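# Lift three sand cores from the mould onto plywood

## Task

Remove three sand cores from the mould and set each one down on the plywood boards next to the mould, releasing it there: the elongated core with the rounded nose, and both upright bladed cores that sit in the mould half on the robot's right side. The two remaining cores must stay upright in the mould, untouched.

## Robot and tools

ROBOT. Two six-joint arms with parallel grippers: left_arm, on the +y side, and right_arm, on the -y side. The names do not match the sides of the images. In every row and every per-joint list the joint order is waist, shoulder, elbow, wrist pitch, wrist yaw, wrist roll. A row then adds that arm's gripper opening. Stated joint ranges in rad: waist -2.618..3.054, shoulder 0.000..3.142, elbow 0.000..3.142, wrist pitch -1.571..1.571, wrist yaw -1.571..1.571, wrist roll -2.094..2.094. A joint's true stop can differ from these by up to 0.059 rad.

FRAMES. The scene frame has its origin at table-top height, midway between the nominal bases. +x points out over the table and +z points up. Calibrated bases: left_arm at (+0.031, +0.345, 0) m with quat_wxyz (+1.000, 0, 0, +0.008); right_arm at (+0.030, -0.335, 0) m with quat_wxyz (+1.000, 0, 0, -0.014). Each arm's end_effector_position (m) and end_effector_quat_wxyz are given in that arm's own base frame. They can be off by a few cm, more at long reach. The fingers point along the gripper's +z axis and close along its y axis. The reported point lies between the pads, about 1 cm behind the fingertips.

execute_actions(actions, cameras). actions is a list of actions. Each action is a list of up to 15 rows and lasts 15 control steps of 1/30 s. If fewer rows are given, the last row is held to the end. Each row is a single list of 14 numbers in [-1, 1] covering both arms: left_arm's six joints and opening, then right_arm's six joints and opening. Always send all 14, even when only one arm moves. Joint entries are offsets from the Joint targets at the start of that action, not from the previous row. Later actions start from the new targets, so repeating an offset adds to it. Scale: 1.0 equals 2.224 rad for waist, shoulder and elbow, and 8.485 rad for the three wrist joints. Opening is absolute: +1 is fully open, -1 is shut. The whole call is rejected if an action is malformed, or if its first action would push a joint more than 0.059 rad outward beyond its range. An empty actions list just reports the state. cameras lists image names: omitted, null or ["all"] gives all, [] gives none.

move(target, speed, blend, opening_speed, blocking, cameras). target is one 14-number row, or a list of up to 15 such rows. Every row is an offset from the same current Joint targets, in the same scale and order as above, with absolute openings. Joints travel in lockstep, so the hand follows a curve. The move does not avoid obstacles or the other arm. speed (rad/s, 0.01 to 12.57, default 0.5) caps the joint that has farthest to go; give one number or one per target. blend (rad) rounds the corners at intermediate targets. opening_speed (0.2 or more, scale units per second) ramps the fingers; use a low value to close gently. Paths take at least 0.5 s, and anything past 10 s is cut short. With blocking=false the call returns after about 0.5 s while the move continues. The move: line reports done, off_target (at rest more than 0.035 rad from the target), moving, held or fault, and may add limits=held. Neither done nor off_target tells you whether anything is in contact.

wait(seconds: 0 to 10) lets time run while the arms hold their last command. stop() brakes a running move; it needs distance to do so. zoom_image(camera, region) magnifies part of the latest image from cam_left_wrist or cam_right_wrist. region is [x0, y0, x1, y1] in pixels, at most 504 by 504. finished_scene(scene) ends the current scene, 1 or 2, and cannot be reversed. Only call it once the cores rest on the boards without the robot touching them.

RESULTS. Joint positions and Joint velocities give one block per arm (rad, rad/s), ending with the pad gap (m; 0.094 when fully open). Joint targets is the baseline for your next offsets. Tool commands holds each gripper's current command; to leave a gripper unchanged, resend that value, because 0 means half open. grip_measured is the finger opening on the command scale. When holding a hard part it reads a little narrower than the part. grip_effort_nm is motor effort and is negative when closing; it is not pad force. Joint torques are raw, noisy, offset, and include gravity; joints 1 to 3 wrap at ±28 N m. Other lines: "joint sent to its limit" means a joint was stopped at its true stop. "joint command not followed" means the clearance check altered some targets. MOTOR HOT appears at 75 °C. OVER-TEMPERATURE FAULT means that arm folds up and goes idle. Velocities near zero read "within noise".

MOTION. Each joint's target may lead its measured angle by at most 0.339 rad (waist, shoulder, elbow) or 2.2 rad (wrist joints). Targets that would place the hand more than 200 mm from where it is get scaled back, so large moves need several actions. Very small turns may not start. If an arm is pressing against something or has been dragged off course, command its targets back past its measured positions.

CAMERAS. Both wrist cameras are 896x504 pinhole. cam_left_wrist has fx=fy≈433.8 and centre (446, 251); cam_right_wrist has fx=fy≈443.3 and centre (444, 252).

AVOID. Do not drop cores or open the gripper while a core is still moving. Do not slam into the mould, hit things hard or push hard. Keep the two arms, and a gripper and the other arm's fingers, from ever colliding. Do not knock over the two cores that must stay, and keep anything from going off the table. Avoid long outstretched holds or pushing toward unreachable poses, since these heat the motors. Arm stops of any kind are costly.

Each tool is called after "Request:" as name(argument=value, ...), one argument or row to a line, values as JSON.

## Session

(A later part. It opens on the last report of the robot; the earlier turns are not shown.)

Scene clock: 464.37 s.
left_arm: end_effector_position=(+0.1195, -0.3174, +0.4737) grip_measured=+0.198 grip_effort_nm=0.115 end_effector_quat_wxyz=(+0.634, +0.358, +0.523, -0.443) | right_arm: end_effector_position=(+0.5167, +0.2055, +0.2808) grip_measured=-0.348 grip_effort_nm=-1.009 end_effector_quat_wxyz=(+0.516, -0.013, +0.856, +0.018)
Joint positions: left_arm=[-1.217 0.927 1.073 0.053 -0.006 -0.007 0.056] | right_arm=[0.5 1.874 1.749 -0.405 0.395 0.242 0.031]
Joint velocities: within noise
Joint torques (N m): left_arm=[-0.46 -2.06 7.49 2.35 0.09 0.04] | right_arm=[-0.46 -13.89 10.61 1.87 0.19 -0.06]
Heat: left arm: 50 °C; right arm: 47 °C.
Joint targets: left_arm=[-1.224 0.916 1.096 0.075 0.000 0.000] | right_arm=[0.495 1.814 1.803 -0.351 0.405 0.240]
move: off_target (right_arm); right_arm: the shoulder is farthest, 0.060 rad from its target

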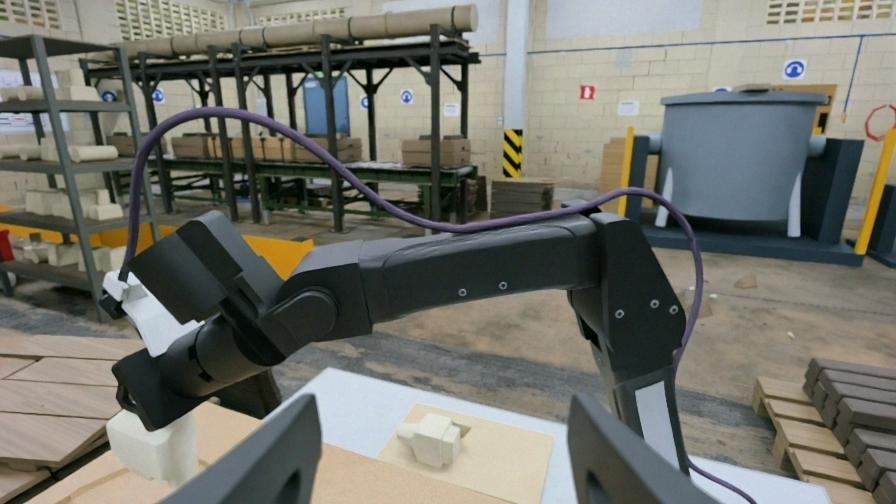

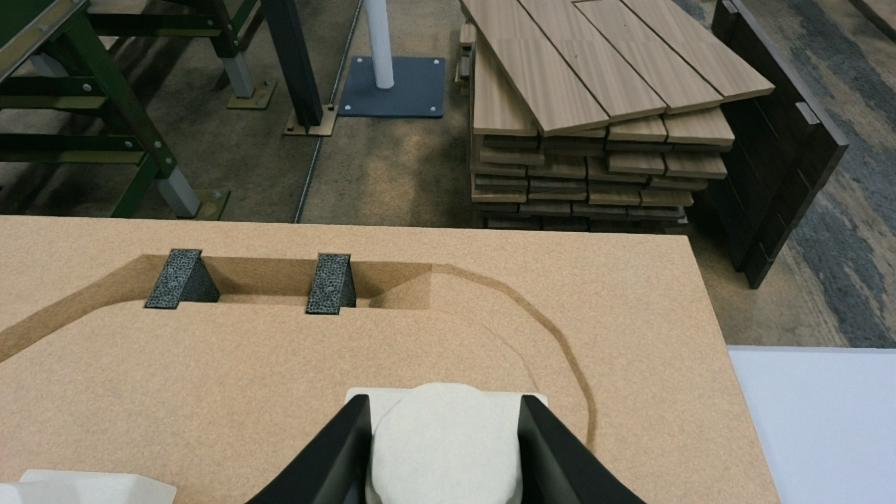

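Request:
move(
  target=[0,0,0,0,0,0,0.2,-0.4114,-0.3489,-0.3031,-0.0058,-0.0477,-0.0283,-0.55],
  speed=0.5,
  cameras=["cam_left_wrist"],
)

Request:
move(
  target=[0,0,0,0,0,0,0.2,-0.005,0.5063,0.4816,-0.1326,-0.0035,-0.0568,-0.55],
  speed=0.4,
)

Request:
zoom_image(
  camera="cam_left_wrist",
  region=[360, 290, 560, 490],
)

Scene clock: 474.47 s.
left_arm: end_effector_position=(+0.1195, -0.3174, +0.4737) grip_measured=+0.198 grip_effort_nm=0.110 end_effector_quat_wxyz=(+0.634, +0.358, +0.523, -0.443) | right_arm: end_effector_position=(+0.3300, -0.1461, +0.3252) grip_measured=-0.348 grip_effort_nm=-1.004 end_effector_quat_wxyz=(+0.536, +0.177, +0.817, -0.115)
Joint positions: left_arm=[-1.217 0.927 1.073 0.053 -0.006 -0.007 0.056] | right_arm=[-0.416 1.065 1.126 -0.471 0.008 0.006 0.031]
Joint velocities: within noise
Joint torques (N m): left_arm=[-0.46 -2.09 7.5 2.36 0.11 0.03] | right_arm=[-0.36 -4.6 6.34 2.16 -0.08 -0.11]
Heat: left arm: 50 °C; right arm: 47 °C.
Joint targets: left_arm=[-1.224 0.916 1.096 0.075 0.000 0.000] | right_arm=[-0.420 1.038 1.129 -0.400 0.001 0.000]
move: off_target (right_arm); right_arm: the wrist pitch is farthest, 0.071 rad from its target
Images, in order (width x height): cam_left_wrist 896x504.

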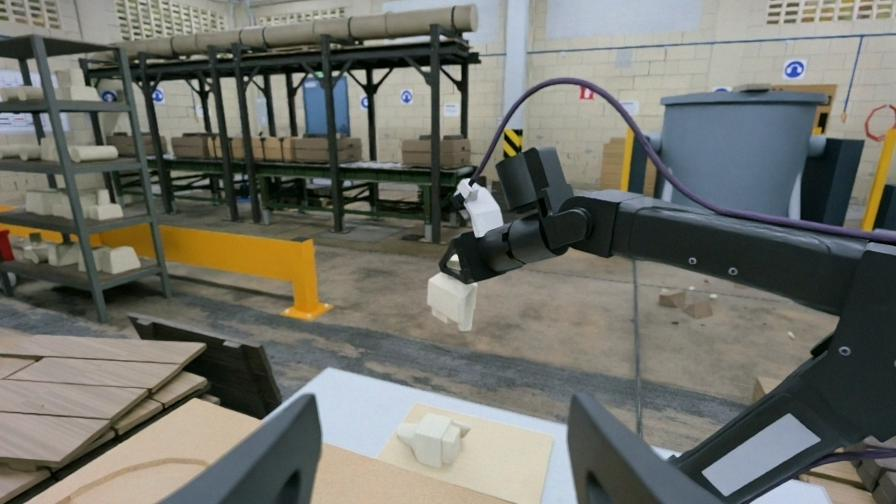

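Scene clock: 477.90 s.
left_arm: end_effector_position=(+0.1195, -0.3174, +0.4737) grip_measured=+0.198 grip_effort_nm=0.125 end_effector_quat_wxyz=(+0.634, +0.358, +0.523, -0.443) | right_arm: end_effector_position=(+0.3936, -0.1716, +0.1467) grip_measured=-0.348 grip_effort_nm=-1.009 end_effector_quat_wxyz=(+0.033, -0.026, +0.999, -0.002)
Joint positions: left_arm=[-1.217 0.927 1.073 0.053 -0.006 -0.007 0.056] | right_arm=[-0.424 2.169 2.16 -1.5 -0.024 -0.474 0.031]
Joint velocities: within noise
Joint torques (N m): left_arm=[-0.57 -2.09 7.46 2.35 0.11 0.02] | right_arm=[-0.66 -10.26 8.27 -0.03 -0.05 -0.14]
Heat: left arm: 50 °C; right arm: 46 °C.
Joint targets: left_arm=[-1.224 0.916 1.096 0.075 0.000 0.000] | right_arm=[-0.431 2.164 2.200 -1.525 -0.029 -0.482]
move: off_target (right_arm); right_arm: the elbow is farthest, 0.041 rad from its target

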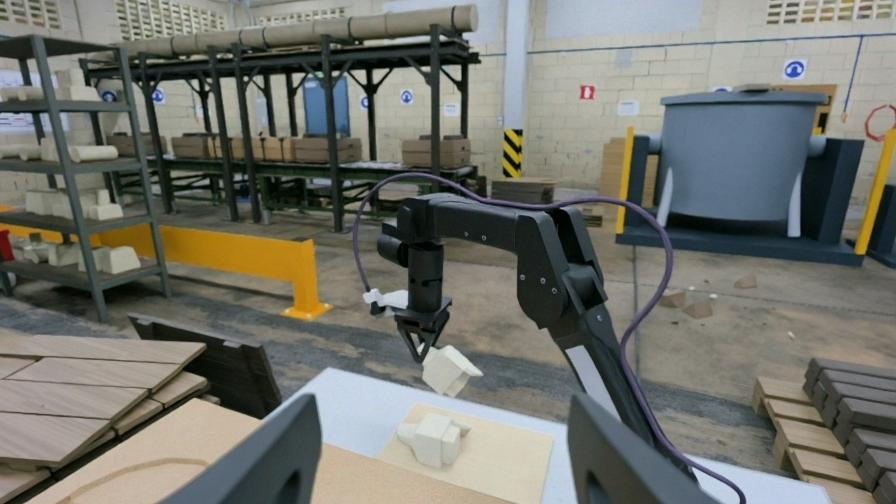

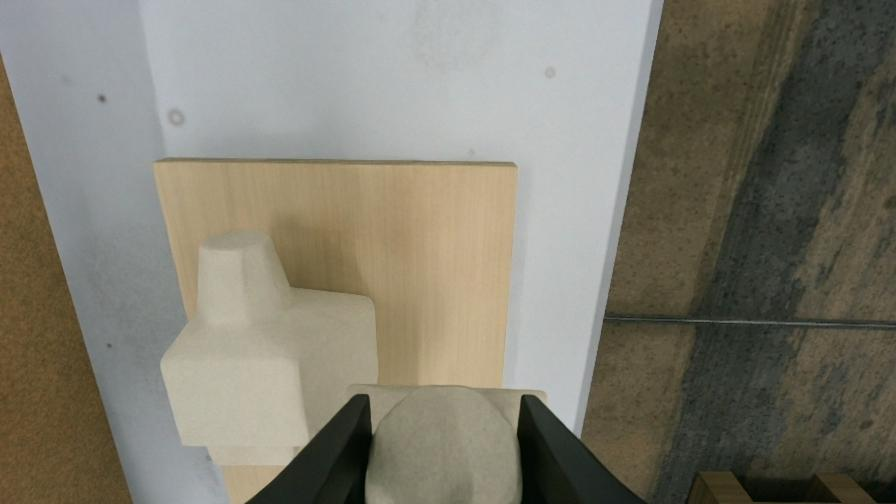

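Scaled by 2.520.

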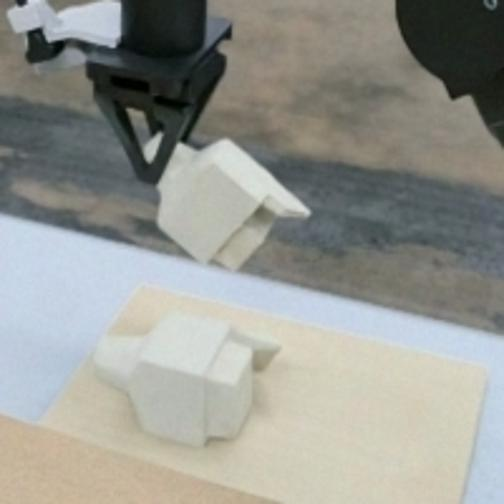

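Request:
move(
  target=[0,0,0,0,0,0,0.2,0.0085,0.0751,0.0396,-0.0059,0.0083,0.0044,-0.55],
  speed=0.15,
)

Request:
zoom_image(
  camera="cam_left_wrist",
  region=[360, 290, 560, 490],
)

Scene clock: 488.17 s.
left_arm: end_effector_position=(+0.1195, -0.3174, +0.4737) grip_measured=+0.198 grip_effort_nm=0.115 end_effector_quat_wxyz=(+0.634, +0.358, +0.523, -0.443) | right_arm: end_effector_position=(+0.3987, -0.1820, +0.1007) grip_measured=-0.348 grip_effort_nm=-1.004 end_effector_quat_wxyz=(-0.029, -0.016, +0.999, -0.001)
Joint positions: left_arm=[-1.217 0.927 1.073 0.053 -0.006 -0.007 0.056] | right_arm=[-0.419 2.332 2.246 -1.537 0.027 -0.451 0.031]
Joint velocities: within noise
Joint torques (N m): left_arm=[-0.44 -2.03 7.5 2.34 0.12 0.02] | right_arm=[0.49 -10.86 8.29 -0.28 0.14 0.06]
Heat: left arm: 50 °C; right arm: 48 °C.
Joint targets: left_arm=[-1.224 0.916 1.096 0.075 0.000 0.000] | right_arm=[-0.412 2.332 2.288 -1.572 0.042 -0.444]
joint sent to its limit (right arm) — the wrist pitch, lower limit.
move: off_target (right_arm); right_arm: the elbow is farthest, 0.042 rad from its target

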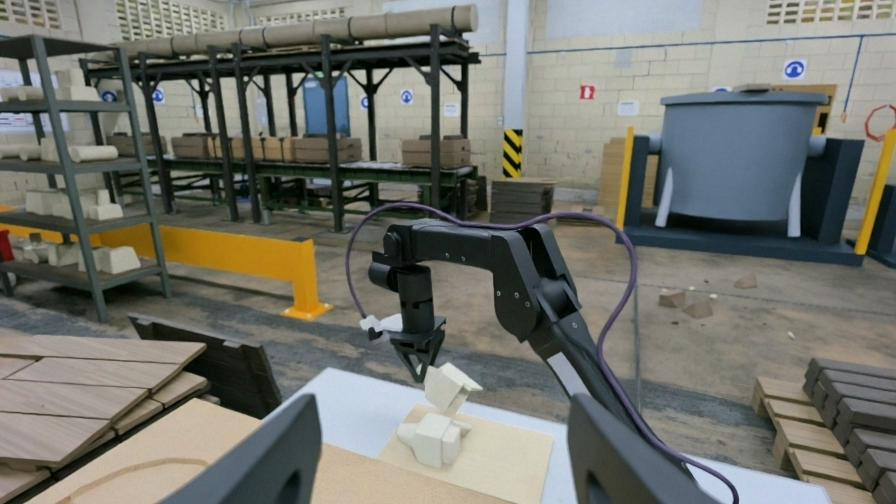

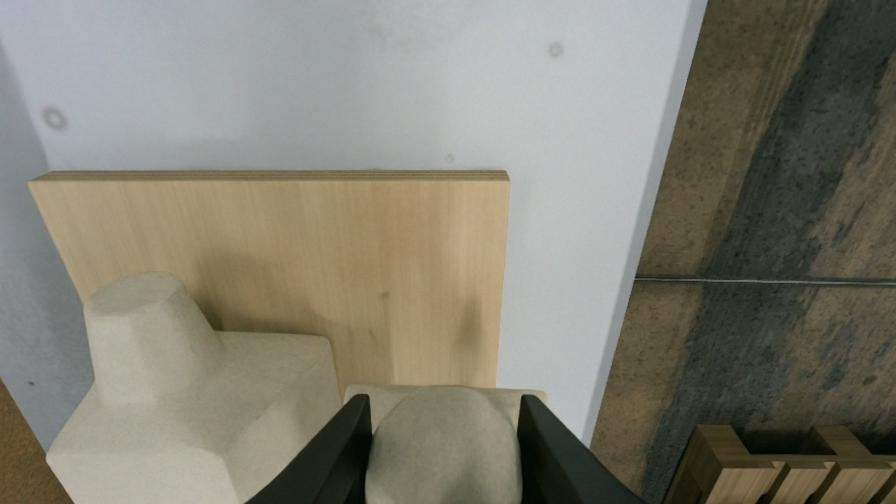

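Scaled by 2.520.

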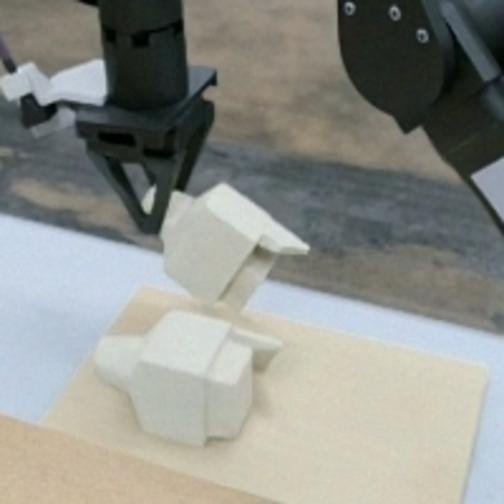

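Request:
move(
  target=[0,0,0,0,0,0,0.2,0.0085,0.0132,-0.0034,0,0.0017,0.0011,-0.55],
  speed=0.05,
)

Request:
zoom_image(
  camera="cam_left_wrist",
  region=[360, 330, 520, 490],
)

Scene clock: 495.37 s.
left_arm: end_effector_position=(+0.1195, -0.3174, +0.4737) grip_measured=+0.198 grip_effort_nm=0.120 end_effector_quat_wxyz=(+0.634, +0.358, +0.523, -0.443) | right_arm: end_effector_position=(+0.4006, -0.1754, +0.0898) grip_measured=-0.348 grip_effort_nm=-1.004 end_effector_quat_wxyz=(-0.045, -0.022, +0.999, -0.002)
Joint positions: left_arm=[-1.217 0.927 1.073 0.053 -0.006 -0.007 0.056] | right_arm=[-0.398 2.358 2.246 -1.539 0.041 -0.441 0.031]
Joint velocities: within noise
Joint torques (N m): left_arm=[-0.49 -2.11 7.54 2.36 0.1 0.01] | right_arm=[0.44 -10.8 7.65 -0.33 0.14 0.05]
Heat: left arm: 50 °C; right arm: 49 °C.
Joint targets: left_arm=[-1.224 0.916 1.096 0.075 0.000 0.000] | right_arm=[-0.393 2.361 2.281 -1.572 0.056 -0.435]
move: done

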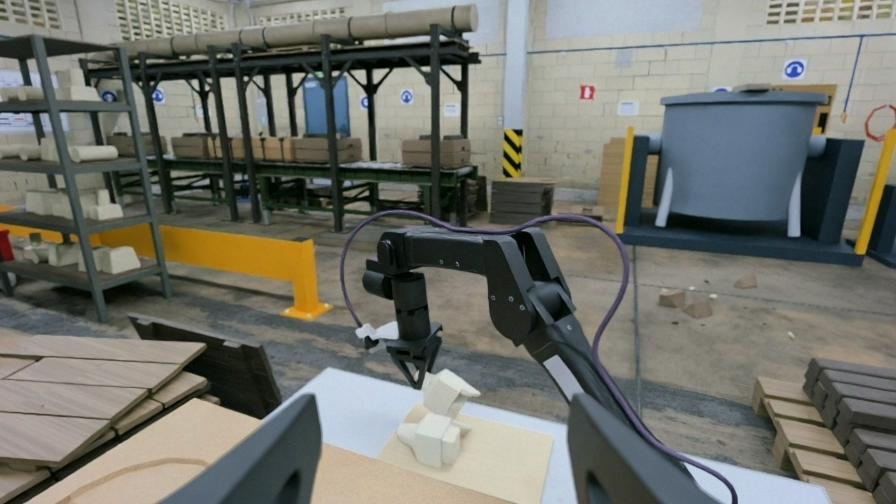

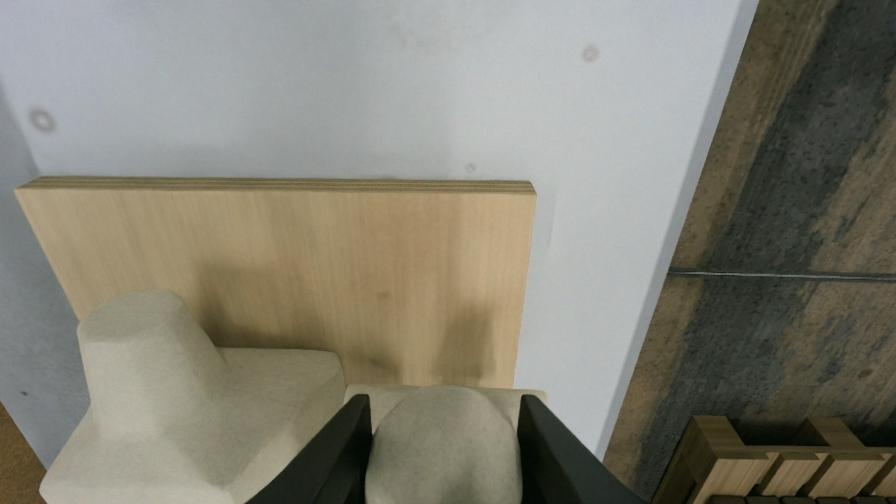

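Scaled by 3.150.

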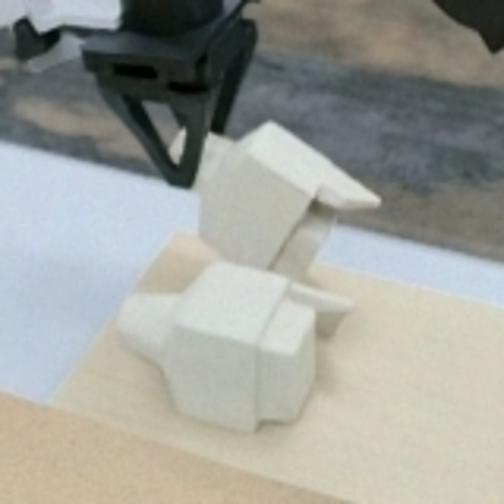

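Request:
move(
  target=[0,0,0,0,0,0,0.2,0.001,0.0132,-0.0034,0,0.0017,0.0011,-0.55],
  speed=0.05,
  cameras=["cam_left_wrist"],
)

Request:
zoom_image(
  camera="cam_left_wrist",
  region=[360, 330, 520, 490],
)

Request:
move(
  target=[0,0,0,0,0,0,0.2,0.001,0.009,-0.001,0,0.0012,0.0008,-0.55],
  speed=0.04,
)

Request:
zoom_image(
  camera="cam_left_wrist",
  region=[360, 330, 520, 490],
)

Scene clock: 503.90 s.
left_arm: end_effector_position=(+0.1195, -0.3174, +0.4737) grip_measured=+0.198 grip_effort_nm=0.125 end_effector_quat_wxyz=(+0.634, +0.358, +0.523, -0.443) | right_arm: end_effector_position=(+0.3987, -0.1772, +0.0778) grip_measured=-0.348 grip_effort_nm=-1.004 end_effector_quat_wxyz=(-0.060, -0.018, +0.998, -0.003)
Joint positions: left_arm=[-1.217 0.927 1.073 0.053 -0.006 -0.007 0.056] | right_arm=[-0.398 2.387 2.246 -1.539 0.054 -0.432 0.031]
Joint velocities: within noise
Joint torques (N m): left_arm=[-0.49 -2 7.49 2.34 0.11 0.03] | right_arm=[0.64 -10.89 7.01 -0.38 0.15 0.01]
Heat: left arm: 50 °C; right arm: 51 °C.
Joint targets: left_arm=[-1.224 0.916 1.096 0.075 0.000 0.000] | right_arm=[-0.391 2.390 2.273 -1.572 0.070 -0.426]
move: done
Images, in order (width x height): cam_left_wrist 896x504.

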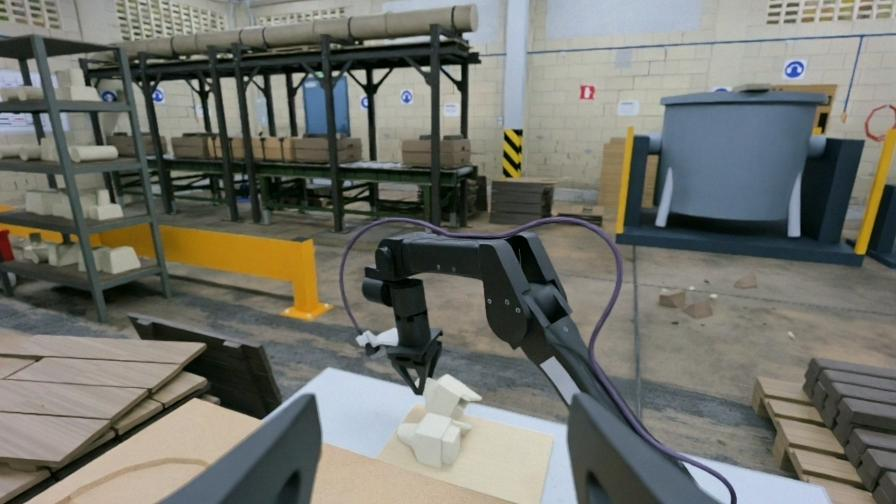

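Scaled by 3.150.

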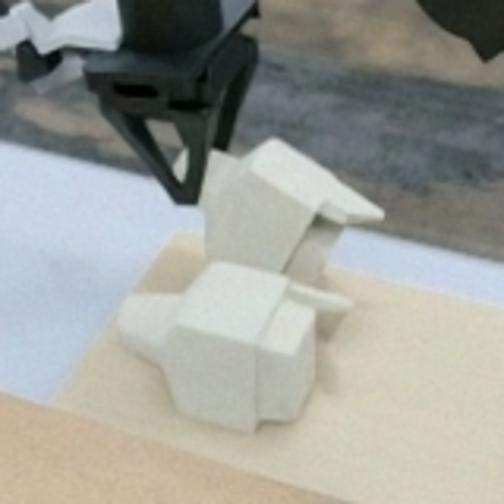

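Scene clock: 504.67 s.
left_arm: end_effector_position=(+0.1195, -0.3174, +0.4737) grip_measured=+0.198 grip_effort_nm=0.115 end_effector_quat_wxyz=(+0.634, +0.358, +0.523, -0.443) | right_arm: end_effector_position=(+0.3973, -0.1784, +0.0697) grip_measured=-0.348 grip_effort_nm=-1.009 end_effector_quat_wxyz=(-0.071, -0.016, +0.997, -0.003)
Joint positions: left_arm=[-1.217 0.927 1.073 0.053 -0.006 -0.007 0.056] | right_arm=[-0.398 2.407 2.246 -1.539 0.063 -0.425 0.031]
Joint velocities: within noise
Joint torques (N m): left_arm=[-0.42 -1.98 7.46 2.35 0.09 0.03] | right_arm=[0.83 -10.95 6.82 -0.42 0.16 0.03]
Heat: left arm: 50 °C; right arm: 51 °C.
Joint targets: left_arm=[-1.224 0.916 1.096 0.075 0.000 0.000] | right_arm=[-0.389 2.410 2.271 -1.572 0.080 -0.419]
move: done

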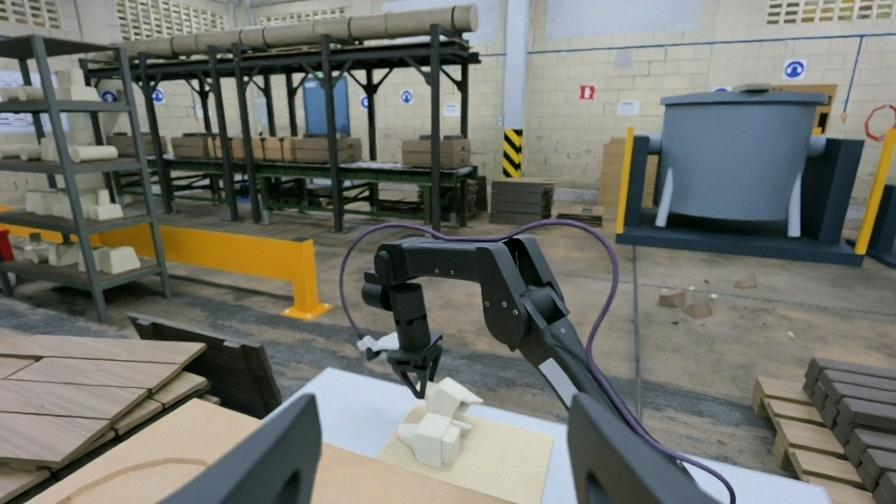

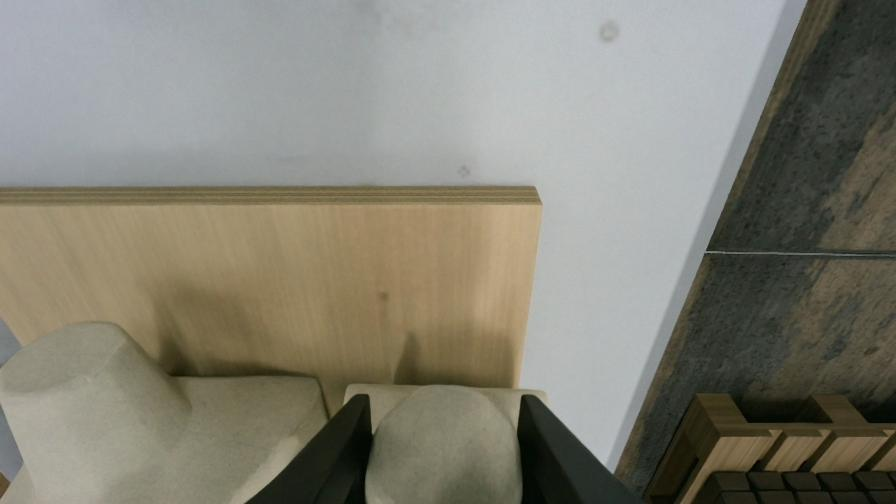

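Scaled by 3.150.

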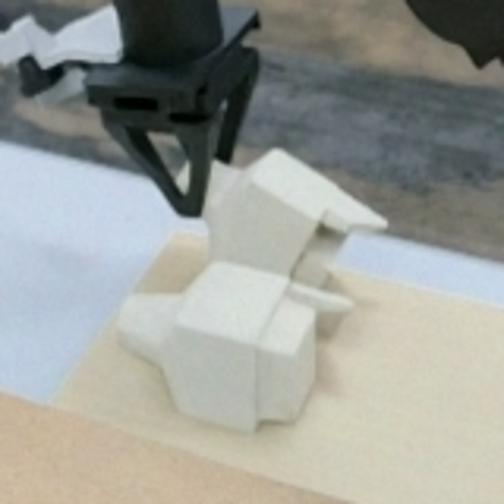

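Request:
move(
  target=[0,0,0,0,0,0,0.2,0.0075,0,0,0,-0.0012,-0.0012,-0.55],
  speed=0.05,
)

Scene clock: 511.17 s.
left_arm: end_effector_position=(+0.1195, -0.3174, +0.4737) grip_measured=+0.198 grip_effort_nm=0.115 end_effector_quat_wxyz=(+0.634, +0.358, +0.523, -0.443) | right_arm: end_effector_position=(+0.4009, -0.1700, +0.0697) grip_measured=-0.348 grip_effort_nm=-1.009 end_effector_quat_wxyz=(-0.071, -0.026, +0.997, -0.004)
Joint positions: left_arm=[-1.217 0.927 1.073 0.053 -0.006 -0.007 0.056] | right_arm=[-0.377 2.407 2.246 -1.539 0.064 -0.425 0.031]
Joint velocities: within noise
Joint torques (N m): left_arm=[-0.53 -2.11 7.51 2.34 0.1 0.03] | right_arm=[0.35 -10.95 6.8 -0.42 0.08 -0.08]
Heat: left arm: 50 °C; right arm: 49 °C.
Joint targets: left_arm=[-1.224 0.916 1.096 0.075 0.000 0.000] | right_arm=[-0.372 2.410 2.271 -1.572 0.070 -0.429]
move: done

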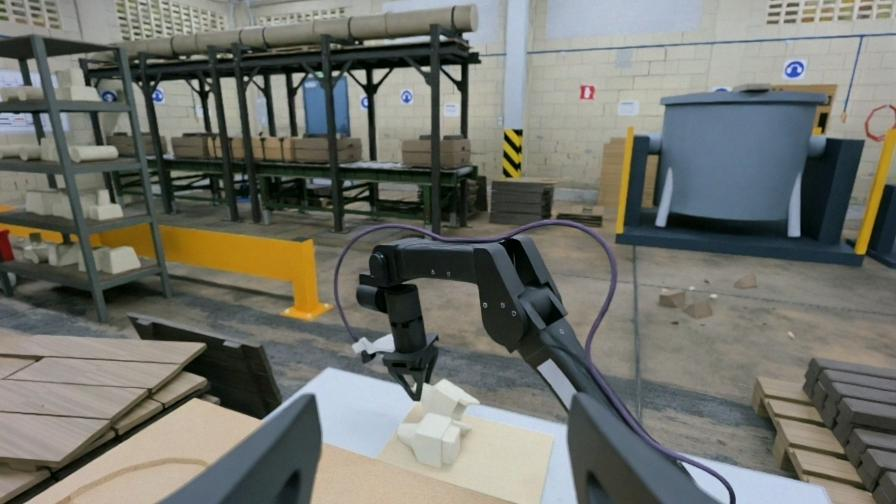

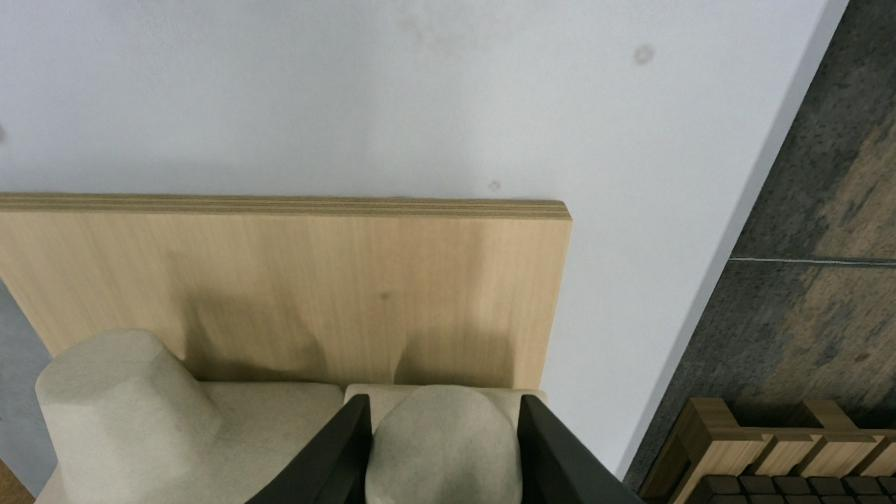

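Request:
move(
  target=[0,0,0,0,0,0,0.2,0.0006,0.0095,0,0,0.001,0.0006,-0.55],
  speed=0.04,
  cameras=["cam_left_wrist"],
)

Request:
zoom_image(
  camera="cam_left_wrist",
  region=[360, 330, 520, 490],
)

Request:
move(
  target=[0,0,0,0,0,0,0.2,0.0006,0.0095,0,0,0.001,0.0006,-0.55],
  speed=0.04,
)

Request:
zoom_image(
  camera="cam_left_wrist",
  region=[360, 330, 520, 490],
)

Scene clock: 517.30 s.
left_arm: end_effector_position=(+0.1195, -0.3174, +0.4737) grip_measured=+0.198 grip_effort_nm=0.120 end_effector_quat_wxyz=(+0.634, +0.358, +0.523, -0.443) | right_arm: end_effector_position=(+0.4003, -0.1697, +0.0640) grip_measured=-0.348 grip_effort_nm=-1.004 end_effector_quat_wxyz=(-0.078, -0.026, +0.997, -0.002)
Joint positions: left_arm=[-1.217 0.927 1.073 0.053 -0.006 -0.007 0.056] | right_arm=[-0.377 2.421 2.246 -1.539 0.064 -0.425 0.031]
Joint velocities: within noise
Joint torques (N m): left_arm=[-0.54 -2.04 7.49 2.35 0.1 0.02] | right_arm=[0.55 -10.44 6.8 -0.45 0.17 -0.03]
Heat: left arm: 50 °C; right arm: 48 °C.
Joint targets: left_arm=[-1.224 0.916 1.096 0.075 0.000 0.000] | right_arm=[-0.371 2.431 2.271 -1.572 0.079 -0.424]
move: done
Images, in order (width x height): cam_left_wrist 896x504.

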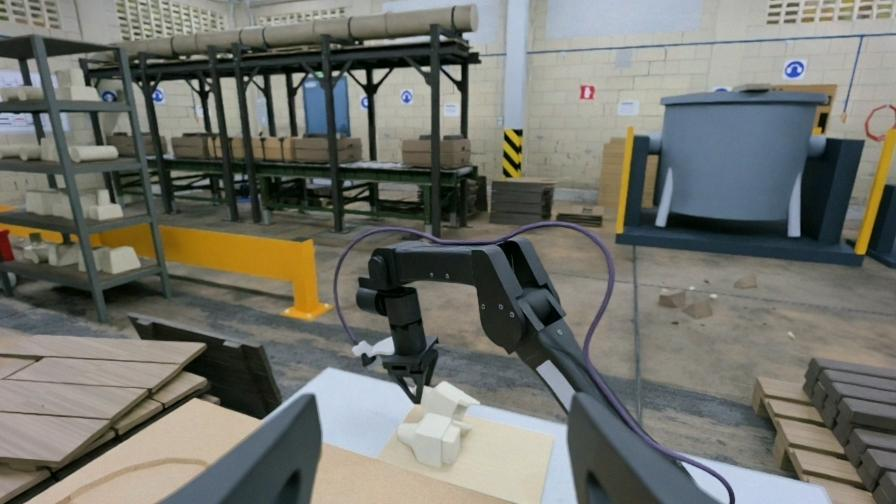

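Scaled by 3.150.

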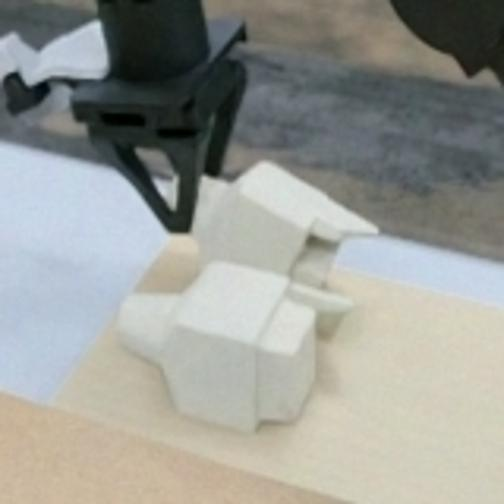

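Scene clock: 518.07 s.
left_arm: end_effector_position=(+0.1195, -0.3174, +0.4737) grip_measured=+0.198 grip_effort_nm=0.120 end_effector_quat_wxyz=(+0.634, +0.358, +0.523, -0.443) | right_arm: end_effector_position=(+0.3994, -0.1699, +0.0609) grip_measured=-0.348 grip_effort_nm=-1.009 end_effector_quat_wxyz=(-0.082, -0.026, +0.996, -0.001)
Joint positions: left_arm=[-1.217 0.927 1.073 0.053 -0.006 -0.007 0.056] | right_arm=[-0.377 2.428 2.246 -1.54 0.067 -0.424 0.031]
Joint velocities: within noise
Joint torques (N m): left_arm=[-0.46 -2.07 7.51 2.36 0.1 0.04] | right_arm=[0.62 -9.46 6.79 -0.45 0.25 0.02]
Heat: left arm: 50 °C; right arm: 48 °C.
Joint targets: left_arm=[-1.224 0.916 1.096 0.075 0.000 0.000] | right_arm=[-0.369 2.452 2.271 -1.572 0.087 -0.419]
move: done

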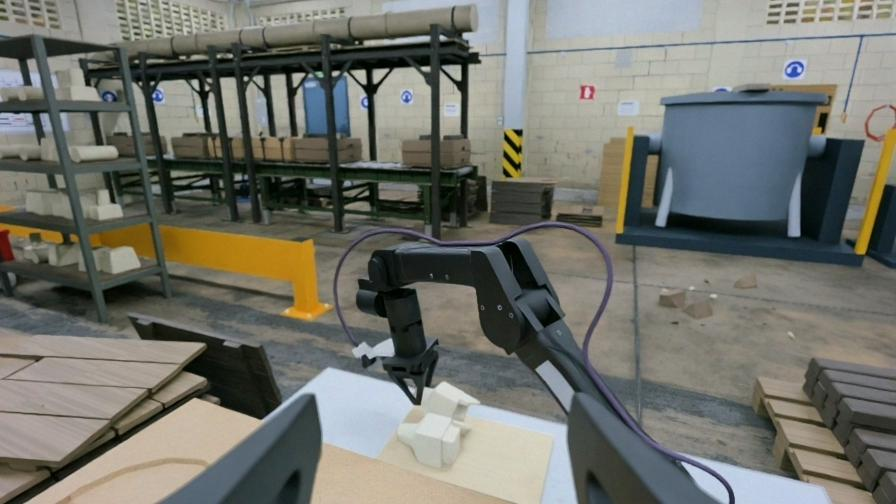

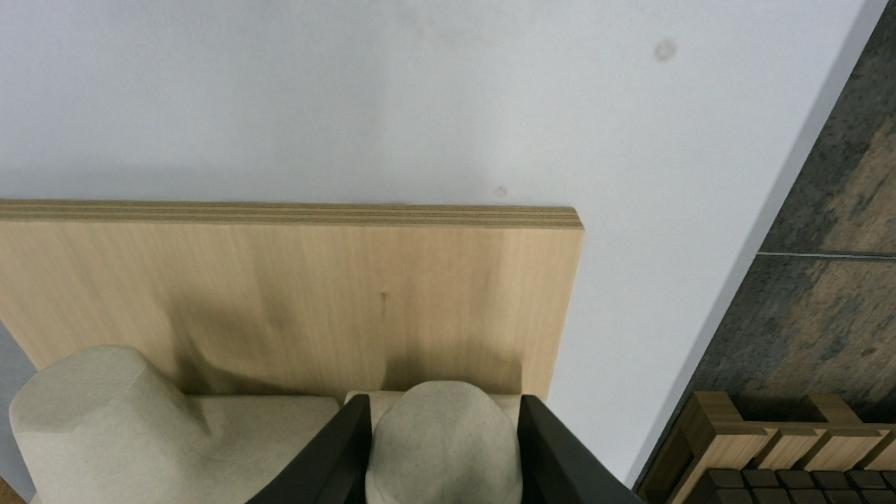

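Scaled by 3.150.

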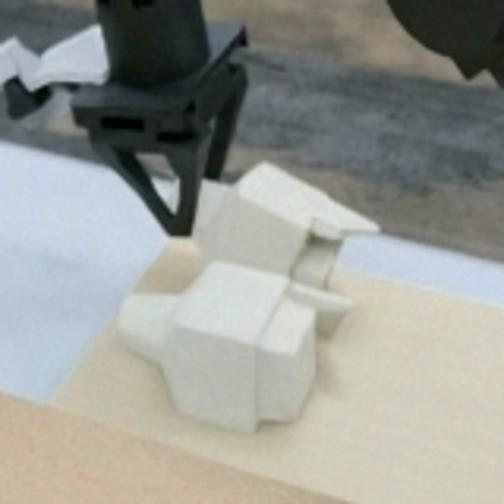

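Request:
move(
  target=[0,0,0,0,0,0,0.2,0.0003,0.0105,0,0,0.0005,0.0003,-0.55],
  speed=0.04,
  cameras=["cam_left_wrist"],
)

Request:
move(
  target=[0,0,0,0,0,0,0.2,0.0003,0.0105,0,0,0.0005,0.0003,-0.55],
  speed=0.04,
)

Request:
zoom_image(
  camera="cam_left_wrist",
  region=[360, 330, 520, 490],
)

Scene clock: 521.97 s.
left_arm: end_effector_position=(+0.1195, -0.3174, +0.4737) grip_measured=+0.198 grip_effort_nm=0.115 end_effector_quat_wxyz=(+0.634, +0.358, +0.523, -0.443) | right_arm: end_effector_position=(+0.4009, -0.1696, +0.0583) grip_measured=-0.348 grip_effort_nm=-1.009 end_effector_quat_wxyz=(-0.085, -0.027, +0.996, -0.003)
Joint positions: left_arm=[-1.217 0.927 1.073 0.053 -0.006 -0.007 0.056] | right_arm=[-0.373 2.442 2.259 -1.544 0.072 -0.422 0.031]
Joint velocities: within noise
Joint torques (N m): left_arm=[-0.38 -2.07 7.53 2.37 0.07 0.03] | right_arm=[0.34 -8.75 5.78 -0.43 0.21 0.03]
Heat: left arm: 50 °C; right arm: 48 °C.
Joint targets: left_arm=[-1.224 0.916 1.096 0.075 0.000 0.000] | right_arm=[-0.369 2.476 2.271 -1.572 0.091 -0.416]
move: done
Images, in order (width x height): cam_left_wrist 896x504.

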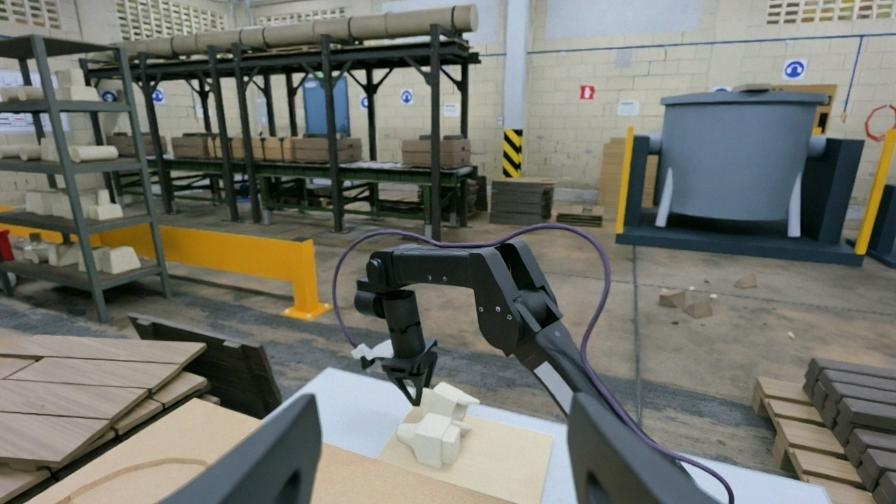

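Scene clock: 522.77 s.
left_arm: end_effector_position=(+0.1195, -0.3174, +0.4737) grip_measured=+0.198 grip_effort_nm=0.115 end_effector_quat_wxyz=(+0.634, +0.358, +0.523, -0.443) | right_arm: end_effector_position=(+0.4025, -0.1695, +0.0552) grip_measured=-0.348 grip_effort_nm=-1.004 end_effector_quat_wxyz=(-0.087, -0.027, +0.996, -0.004)
Joint positions: left_arm=[-1.217 0.927 1.073 0.053 -0.006 -0.007 0.056] | right_arm=[-0.371 2.454 2.27 -1.544 0.074 -0.419 0.031]
Joint velocities: within noise
Joint torques (N m): left_arm=[-0.4 -2.03 7.57 2.36 0.07 0] | right_arm=[0.21 -7.97 4.93 -0.4 0.23 0.02]
Heat: left arm: 50 °C; right arm: 47 °C.
Joint targets: left_arm=[-1.224 0.916 1.096 0.075 0.000 0.000] | right_arm=[-0.368 2.499 2.271 -1.572 0.096 -0.414]
move: off_target (right_arm); right_arm: the shoulder is farthest, 0.045 rad from its target

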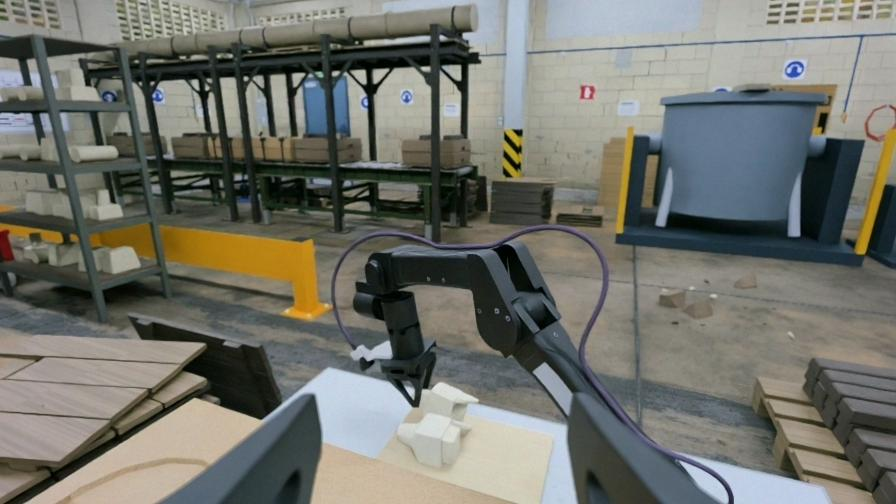

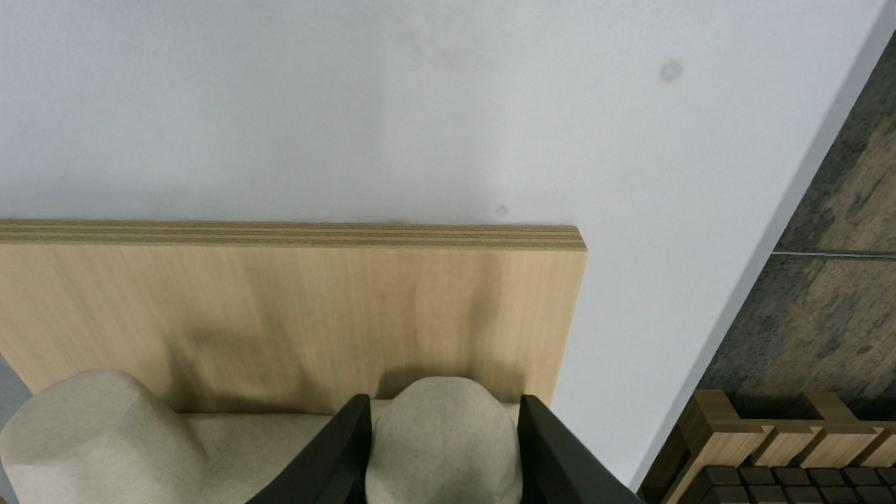

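Scaled by 3.150.

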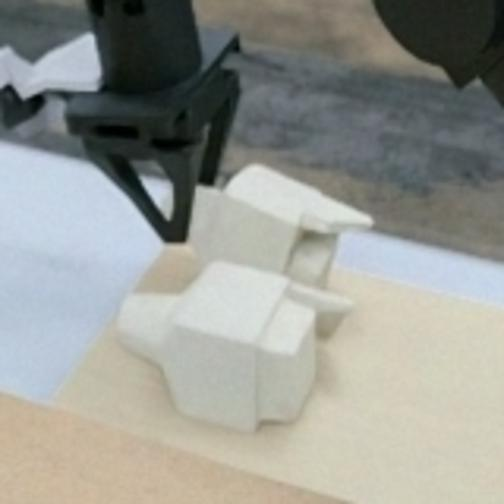

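Request:
move(
  target=[0,0,0,0,0,0,0.2,0.0003,0.0105,-0.003,0,0.0005,0.0003,-0.55],
  speed=0.04,
  cameras=["cam_left_wrist"],
)

Request:
move(
  target=[0,0,0,0,0,0,0.2,0.0003,0.0105,-0.003,0,0.0005,0.0003,-0.55],
  speed=0.04,
)

Request:
zoom_image(
  camera="cam_left_wrist",
  region=[360, 330, 520, 490],
)

Scene clock: 526.70 s.
left_arm: end_effector_position=(+0.1195, -0.3174, +0.4737) grip_measured=+0.198 grip_effort_nm=0.120 end_effector_quat_wxyz=(+0.634, +0.358, +0.523, -0.443) | right_arm: end_effector_position=(+0.3935, -0.1683, +0.0480) grip_measured=-0.349 grip_effort_nm=-1.004 end_effector_quat_wxyz=(-0.113, -0.028, +0.993, +0.001)
Joint positions: left_arm=[-1.217 0.927 1.073 0.053 -0.006 -0.007 0.056] | right_arm=[-0.371 2.476 2.27 -1.575 0.086 -0.417 0.031]
Joint velocities: within noise
Joint torques (N m): left_arm=[-0.58 -2.1 7.49 2.38 0.11 0.03] | right_arm=[0.25 -7.87 4.37 -0.22 0.13 0.03]
Heat: left arm: 50 °C; right arm: 47 °C.
Joint targets: left_arm=[-1.224 0.916 1.096 0.075 0.000 0.000] | right_arm=[-0.367 2.523 2.264 -1.572 0.100 -0.411]
move: off_target (right_arm); right_arm: the shoulder is farthest, 0.047 rad from its target
Images, in order (width x height): cam_left_wrist 896x504.

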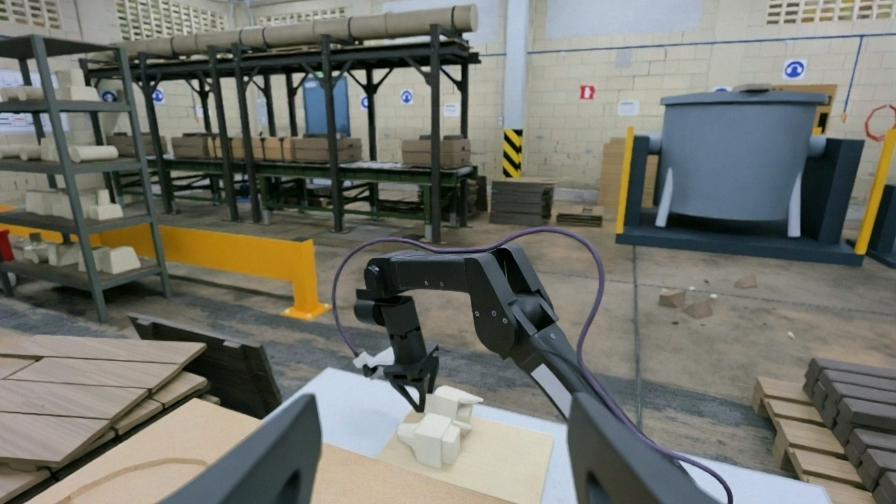

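Scene clock: 527.60 s.
left_arm: end_effector_position=(+0.1195, -0.3174, +0.4737) grip_measured=+0.198 grip_effort_nm=0.129 end_effector_quat_wxyz=(+0.634, +0.358, +0.523, -0.443) | right_arm: end_effector_position=(+0.3880, -0.1677, +0.0398) grip_measured=-0.349 grip_effort_nm=-1.004 end_effector_quat_wxyz=(-0.132, -0.029, +0.991, +0.004)
Joint positions: left_arm=[-1.217 0.927 1.073 0.053 -0.006 -0.007 0.056] | right_arm=[-0.371 2.498 2.27 -1.59 0.094 -0.417 0.031]
Joint velocities: within noise
Joint torques (N m): left_arm=[-0.44 -2.03 7.41 2.37 0.08 0.02] | right_arm=[0.29 -7.83 3.79 -0.13 0.14 0.06]
Heat: left arm: 50 °C; right arm: 47 °C.
Joint targets: left_arm=[-1.224 0.916 1.096 0.075 0.000 0.000] | right_arm=[-0.367 2.546 2.257 -1.572 0.104 -0.409]
move: off_target (right_arm); right_arm: the shoulder is farthest, 0.048 rad from its target

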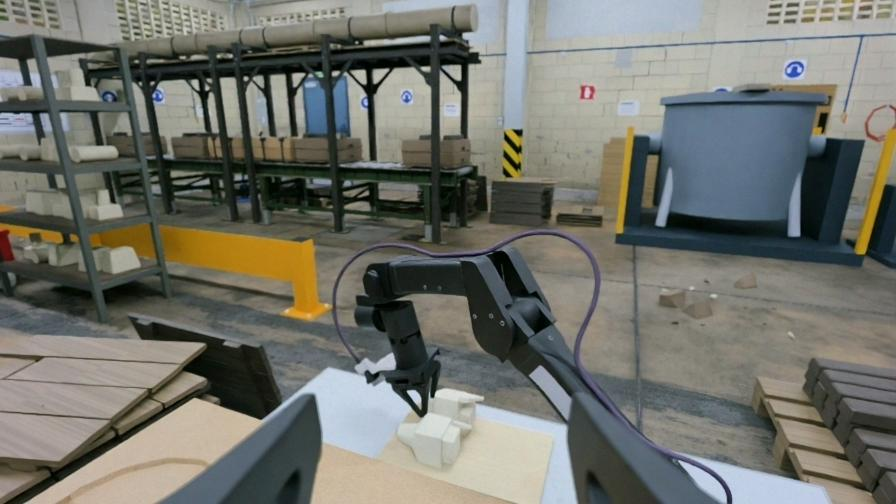

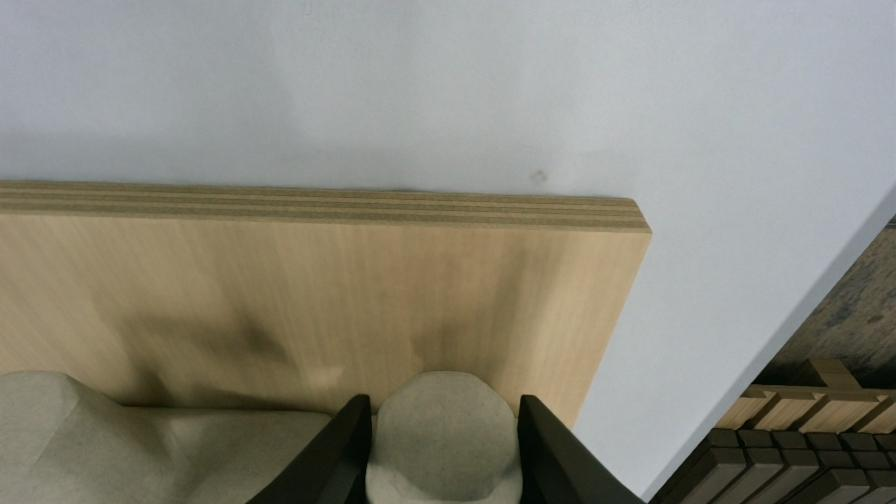

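Scaled by 3.150.

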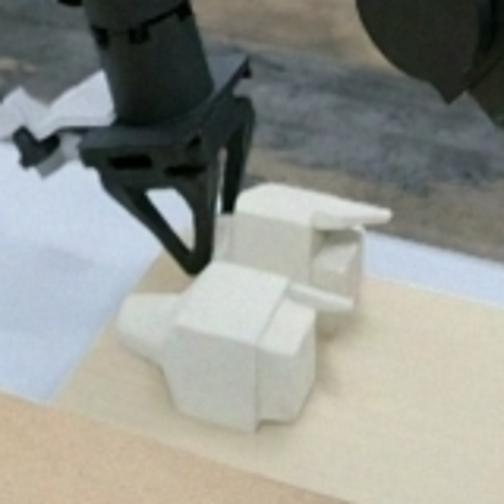

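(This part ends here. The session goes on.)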